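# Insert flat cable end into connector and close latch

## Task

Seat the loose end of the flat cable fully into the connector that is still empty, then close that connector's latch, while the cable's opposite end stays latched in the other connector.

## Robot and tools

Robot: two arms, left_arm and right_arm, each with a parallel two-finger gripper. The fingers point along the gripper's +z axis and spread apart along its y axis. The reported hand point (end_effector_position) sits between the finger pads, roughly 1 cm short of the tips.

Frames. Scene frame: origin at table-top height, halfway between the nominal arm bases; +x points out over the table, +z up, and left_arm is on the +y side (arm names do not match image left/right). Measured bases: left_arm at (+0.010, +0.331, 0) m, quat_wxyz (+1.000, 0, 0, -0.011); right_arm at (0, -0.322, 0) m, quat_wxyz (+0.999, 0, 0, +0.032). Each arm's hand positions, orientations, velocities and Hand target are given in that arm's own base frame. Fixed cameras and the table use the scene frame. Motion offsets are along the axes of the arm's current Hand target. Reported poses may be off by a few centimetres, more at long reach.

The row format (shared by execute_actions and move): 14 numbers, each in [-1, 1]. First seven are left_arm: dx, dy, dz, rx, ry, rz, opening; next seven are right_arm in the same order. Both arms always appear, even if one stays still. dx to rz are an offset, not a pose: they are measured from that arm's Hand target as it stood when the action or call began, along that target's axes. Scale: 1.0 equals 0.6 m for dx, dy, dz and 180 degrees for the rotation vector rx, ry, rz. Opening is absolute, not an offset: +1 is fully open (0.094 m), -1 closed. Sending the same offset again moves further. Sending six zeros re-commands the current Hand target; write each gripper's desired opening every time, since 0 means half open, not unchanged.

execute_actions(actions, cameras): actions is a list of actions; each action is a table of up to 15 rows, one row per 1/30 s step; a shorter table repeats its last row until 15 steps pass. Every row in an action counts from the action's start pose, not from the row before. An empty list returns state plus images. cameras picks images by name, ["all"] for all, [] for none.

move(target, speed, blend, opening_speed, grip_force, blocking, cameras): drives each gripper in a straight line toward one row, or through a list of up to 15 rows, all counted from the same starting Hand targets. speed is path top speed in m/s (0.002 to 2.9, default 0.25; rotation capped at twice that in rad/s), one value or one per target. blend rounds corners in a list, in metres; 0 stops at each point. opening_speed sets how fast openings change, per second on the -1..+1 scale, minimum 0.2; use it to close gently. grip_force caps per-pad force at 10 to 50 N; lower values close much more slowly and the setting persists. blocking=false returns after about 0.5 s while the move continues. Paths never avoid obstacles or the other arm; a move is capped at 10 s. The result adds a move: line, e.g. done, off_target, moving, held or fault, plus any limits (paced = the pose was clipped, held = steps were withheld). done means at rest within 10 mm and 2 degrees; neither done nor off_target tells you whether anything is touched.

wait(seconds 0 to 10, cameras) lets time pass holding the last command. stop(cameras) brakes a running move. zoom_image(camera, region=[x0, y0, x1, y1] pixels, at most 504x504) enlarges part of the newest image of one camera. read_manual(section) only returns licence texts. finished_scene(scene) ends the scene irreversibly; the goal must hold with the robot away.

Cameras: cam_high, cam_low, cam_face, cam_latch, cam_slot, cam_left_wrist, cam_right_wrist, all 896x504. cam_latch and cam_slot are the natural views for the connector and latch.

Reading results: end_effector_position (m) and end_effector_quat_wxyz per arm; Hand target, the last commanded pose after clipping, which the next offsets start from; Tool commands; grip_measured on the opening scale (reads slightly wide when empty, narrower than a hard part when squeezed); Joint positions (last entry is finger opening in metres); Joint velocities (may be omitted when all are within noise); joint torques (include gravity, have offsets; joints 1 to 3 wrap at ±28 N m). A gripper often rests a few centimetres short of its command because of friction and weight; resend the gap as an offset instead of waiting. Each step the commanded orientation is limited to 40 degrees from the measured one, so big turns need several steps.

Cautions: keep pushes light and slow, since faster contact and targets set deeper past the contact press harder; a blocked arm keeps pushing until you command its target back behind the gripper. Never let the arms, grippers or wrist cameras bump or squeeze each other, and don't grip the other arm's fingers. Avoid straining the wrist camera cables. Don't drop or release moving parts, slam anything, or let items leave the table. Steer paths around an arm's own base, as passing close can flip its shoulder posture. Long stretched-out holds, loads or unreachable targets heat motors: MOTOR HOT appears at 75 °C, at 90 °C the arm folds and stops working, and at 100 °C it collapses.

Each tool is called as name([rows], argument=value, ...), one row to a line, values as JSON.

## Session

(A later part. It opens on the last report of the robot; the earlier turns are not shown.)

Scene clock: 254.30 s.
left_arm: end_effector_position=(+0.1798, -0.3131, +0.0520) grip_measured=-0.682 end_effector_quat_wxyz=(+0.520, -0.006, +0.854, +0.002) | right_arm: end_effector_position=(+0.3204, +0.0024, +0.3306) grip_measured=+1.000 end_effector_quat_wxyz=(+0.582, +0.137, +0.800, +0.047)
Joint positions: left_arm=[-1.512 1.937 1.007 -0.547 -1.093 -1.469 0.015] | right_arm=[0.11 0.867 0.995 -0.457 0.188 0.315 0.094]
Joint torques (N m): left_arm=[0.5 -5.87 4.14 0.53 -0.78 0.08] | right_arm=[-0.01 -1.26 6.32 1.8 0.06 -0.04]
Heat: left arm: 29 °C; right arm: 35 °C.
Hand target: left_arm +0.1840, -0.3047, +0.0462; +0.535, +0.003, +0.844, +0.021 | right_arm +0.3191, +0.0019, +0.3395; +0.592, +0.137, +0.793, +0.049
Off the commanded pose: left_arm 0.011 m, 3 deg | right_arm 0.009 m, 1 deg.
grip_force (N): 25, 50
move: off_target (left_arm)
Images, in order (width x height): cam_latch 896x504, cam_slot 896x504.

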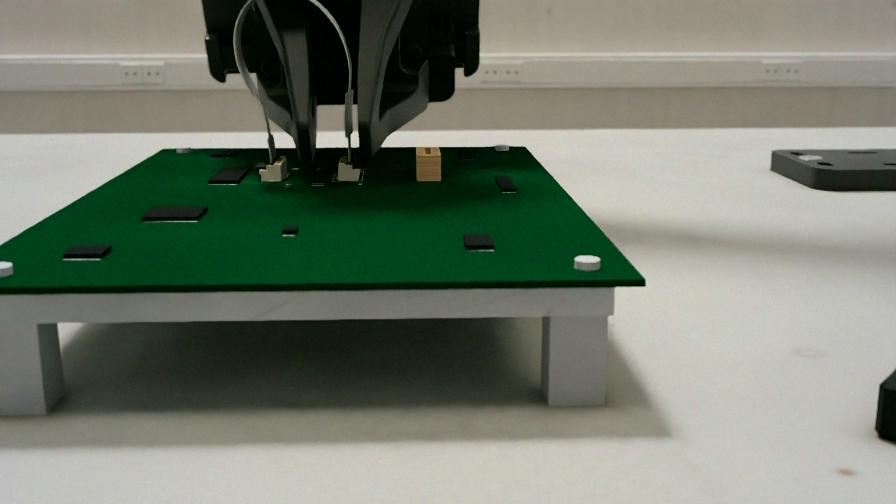

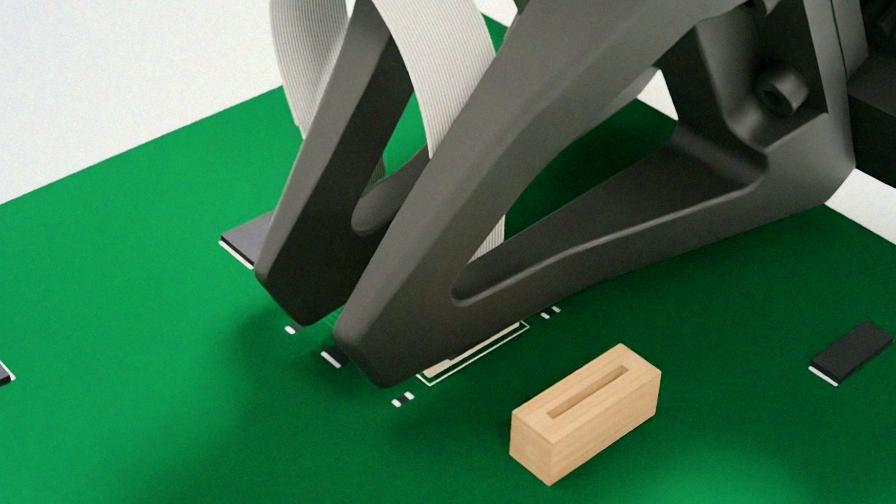

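move([
  [-0.02107,0.0007,-0.00993,0,0,0,-0.68,0,0,0,0,0,0,1.0],
  [0.0018,0.0005,-0.0819,0,0,0,-0.68,0,0,0,0,0,0,1.0],
], speed=0.08, blend=[0.002,0], cameras=["cam_slot","cam_latch"])

zoom_image(camera="cam_slot", region=[280, 200, 560, 390])

zoom_image(camera="cam_latch", region=[325, 125, 375, 185])

Scene clock: 257.67 s.
left_arm: end_effector_position=(+0.1380, -0.3000, +0.0635) grip_measured=-0.682 end_effector_quat_wxyz=(+0.525, +0.004, +0.851, +0.021) | right_arm: end_effector_position=(+0.3204, +0.0024, +0.3306) grip_measured=+1.000 end_effector_quat_wxyz=(+0.582, +0.137, +0.800, +0.047)
Joint positions: left_arm=[-1.65 1.959 1.081 -0.916 -1.093 -1.776 0.015] | right_arm=[0.11 0.867 0.995 -0.457 0.188 0.315 0.094]
Joint torques (N m): left_arm=[-0.09 -5.9 8.34 -0.15 -0.68 -0.16] | right_arm=[-0.01 -1.26 6.31 1.79 0.05 -0.03]
Heat: left arm: 29 °C; right arm: 35 °C.
Hand target: left_arm +0.1392, -0.3059, +0.0662; +0.535, +0.003, +0.844, +0.021 | right_arm +0.3191, +0.0019, +0.3395; +0.592, +0.137, +0.793, +0.049
Off the commanded pose: left_arm 0.007 m, 1 deg | right_arm 0.009 m, 1 deg.
grip_force (N): 25, 50
move: done
Images, in order (width x height): cam_latch 896x504, cam_slot 896x504.

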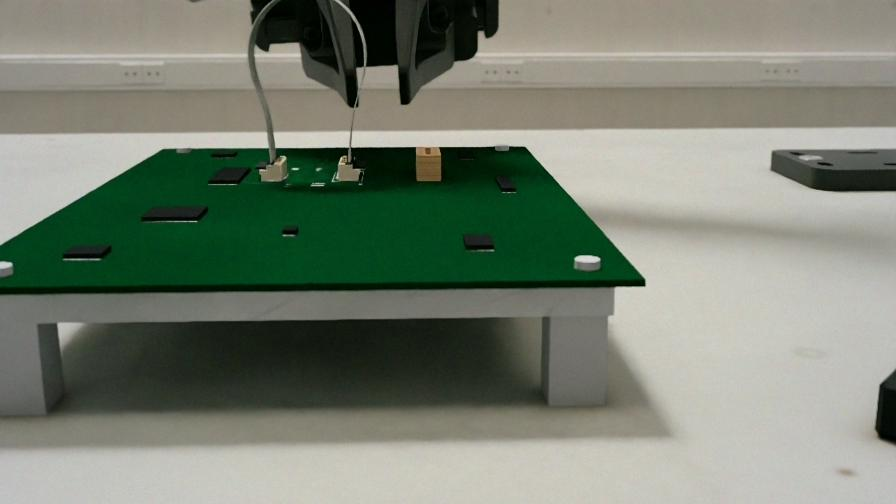

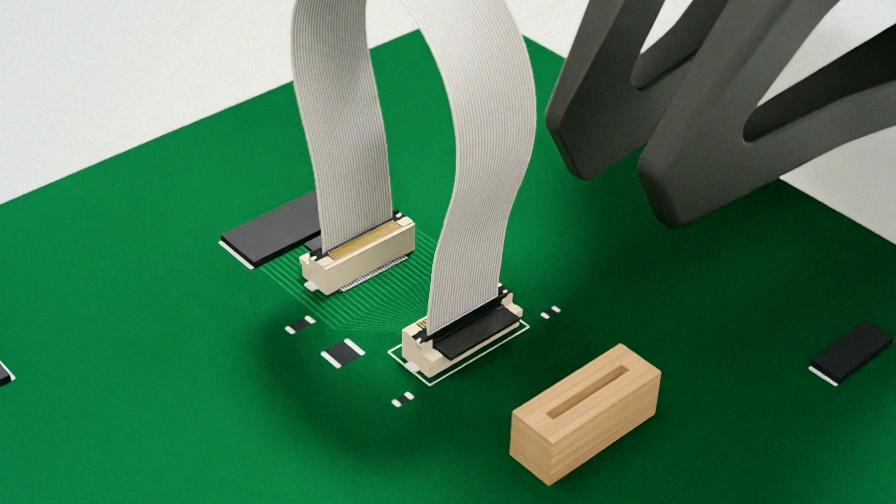

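Scaled by 1.800 from the camera's 896x504 image, which has a finer 1280x720 frame.

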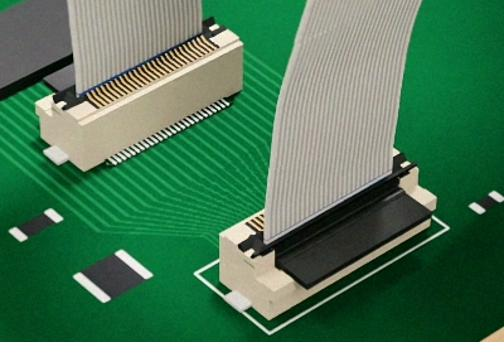

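Scaled by 8.400 from the camera's 896x504 image, which has a finer 1280x720 frame.

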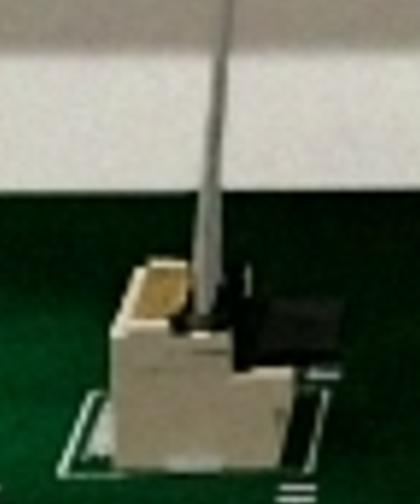

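zoom_image(camera="cam_slot", region=[390, 260, 540, 390])

zoom_image(camera="cam_slot", region=[290, 190, 420, 300])

Scaled by 3.360 from the camera's 896x504 image, which has a finer 1280x720 frame.

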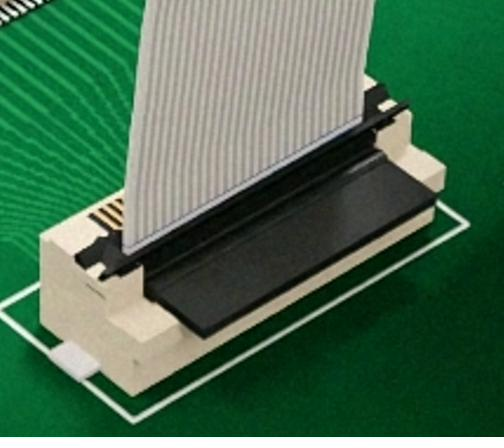

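Scaled by 3.877 from the camera's 896x504 image, which has a finer 1280x720 frame.

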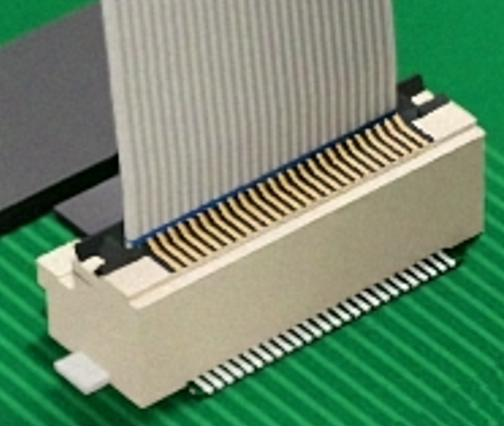

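finished_scene(scene=2)

The scene is finished: the task was done.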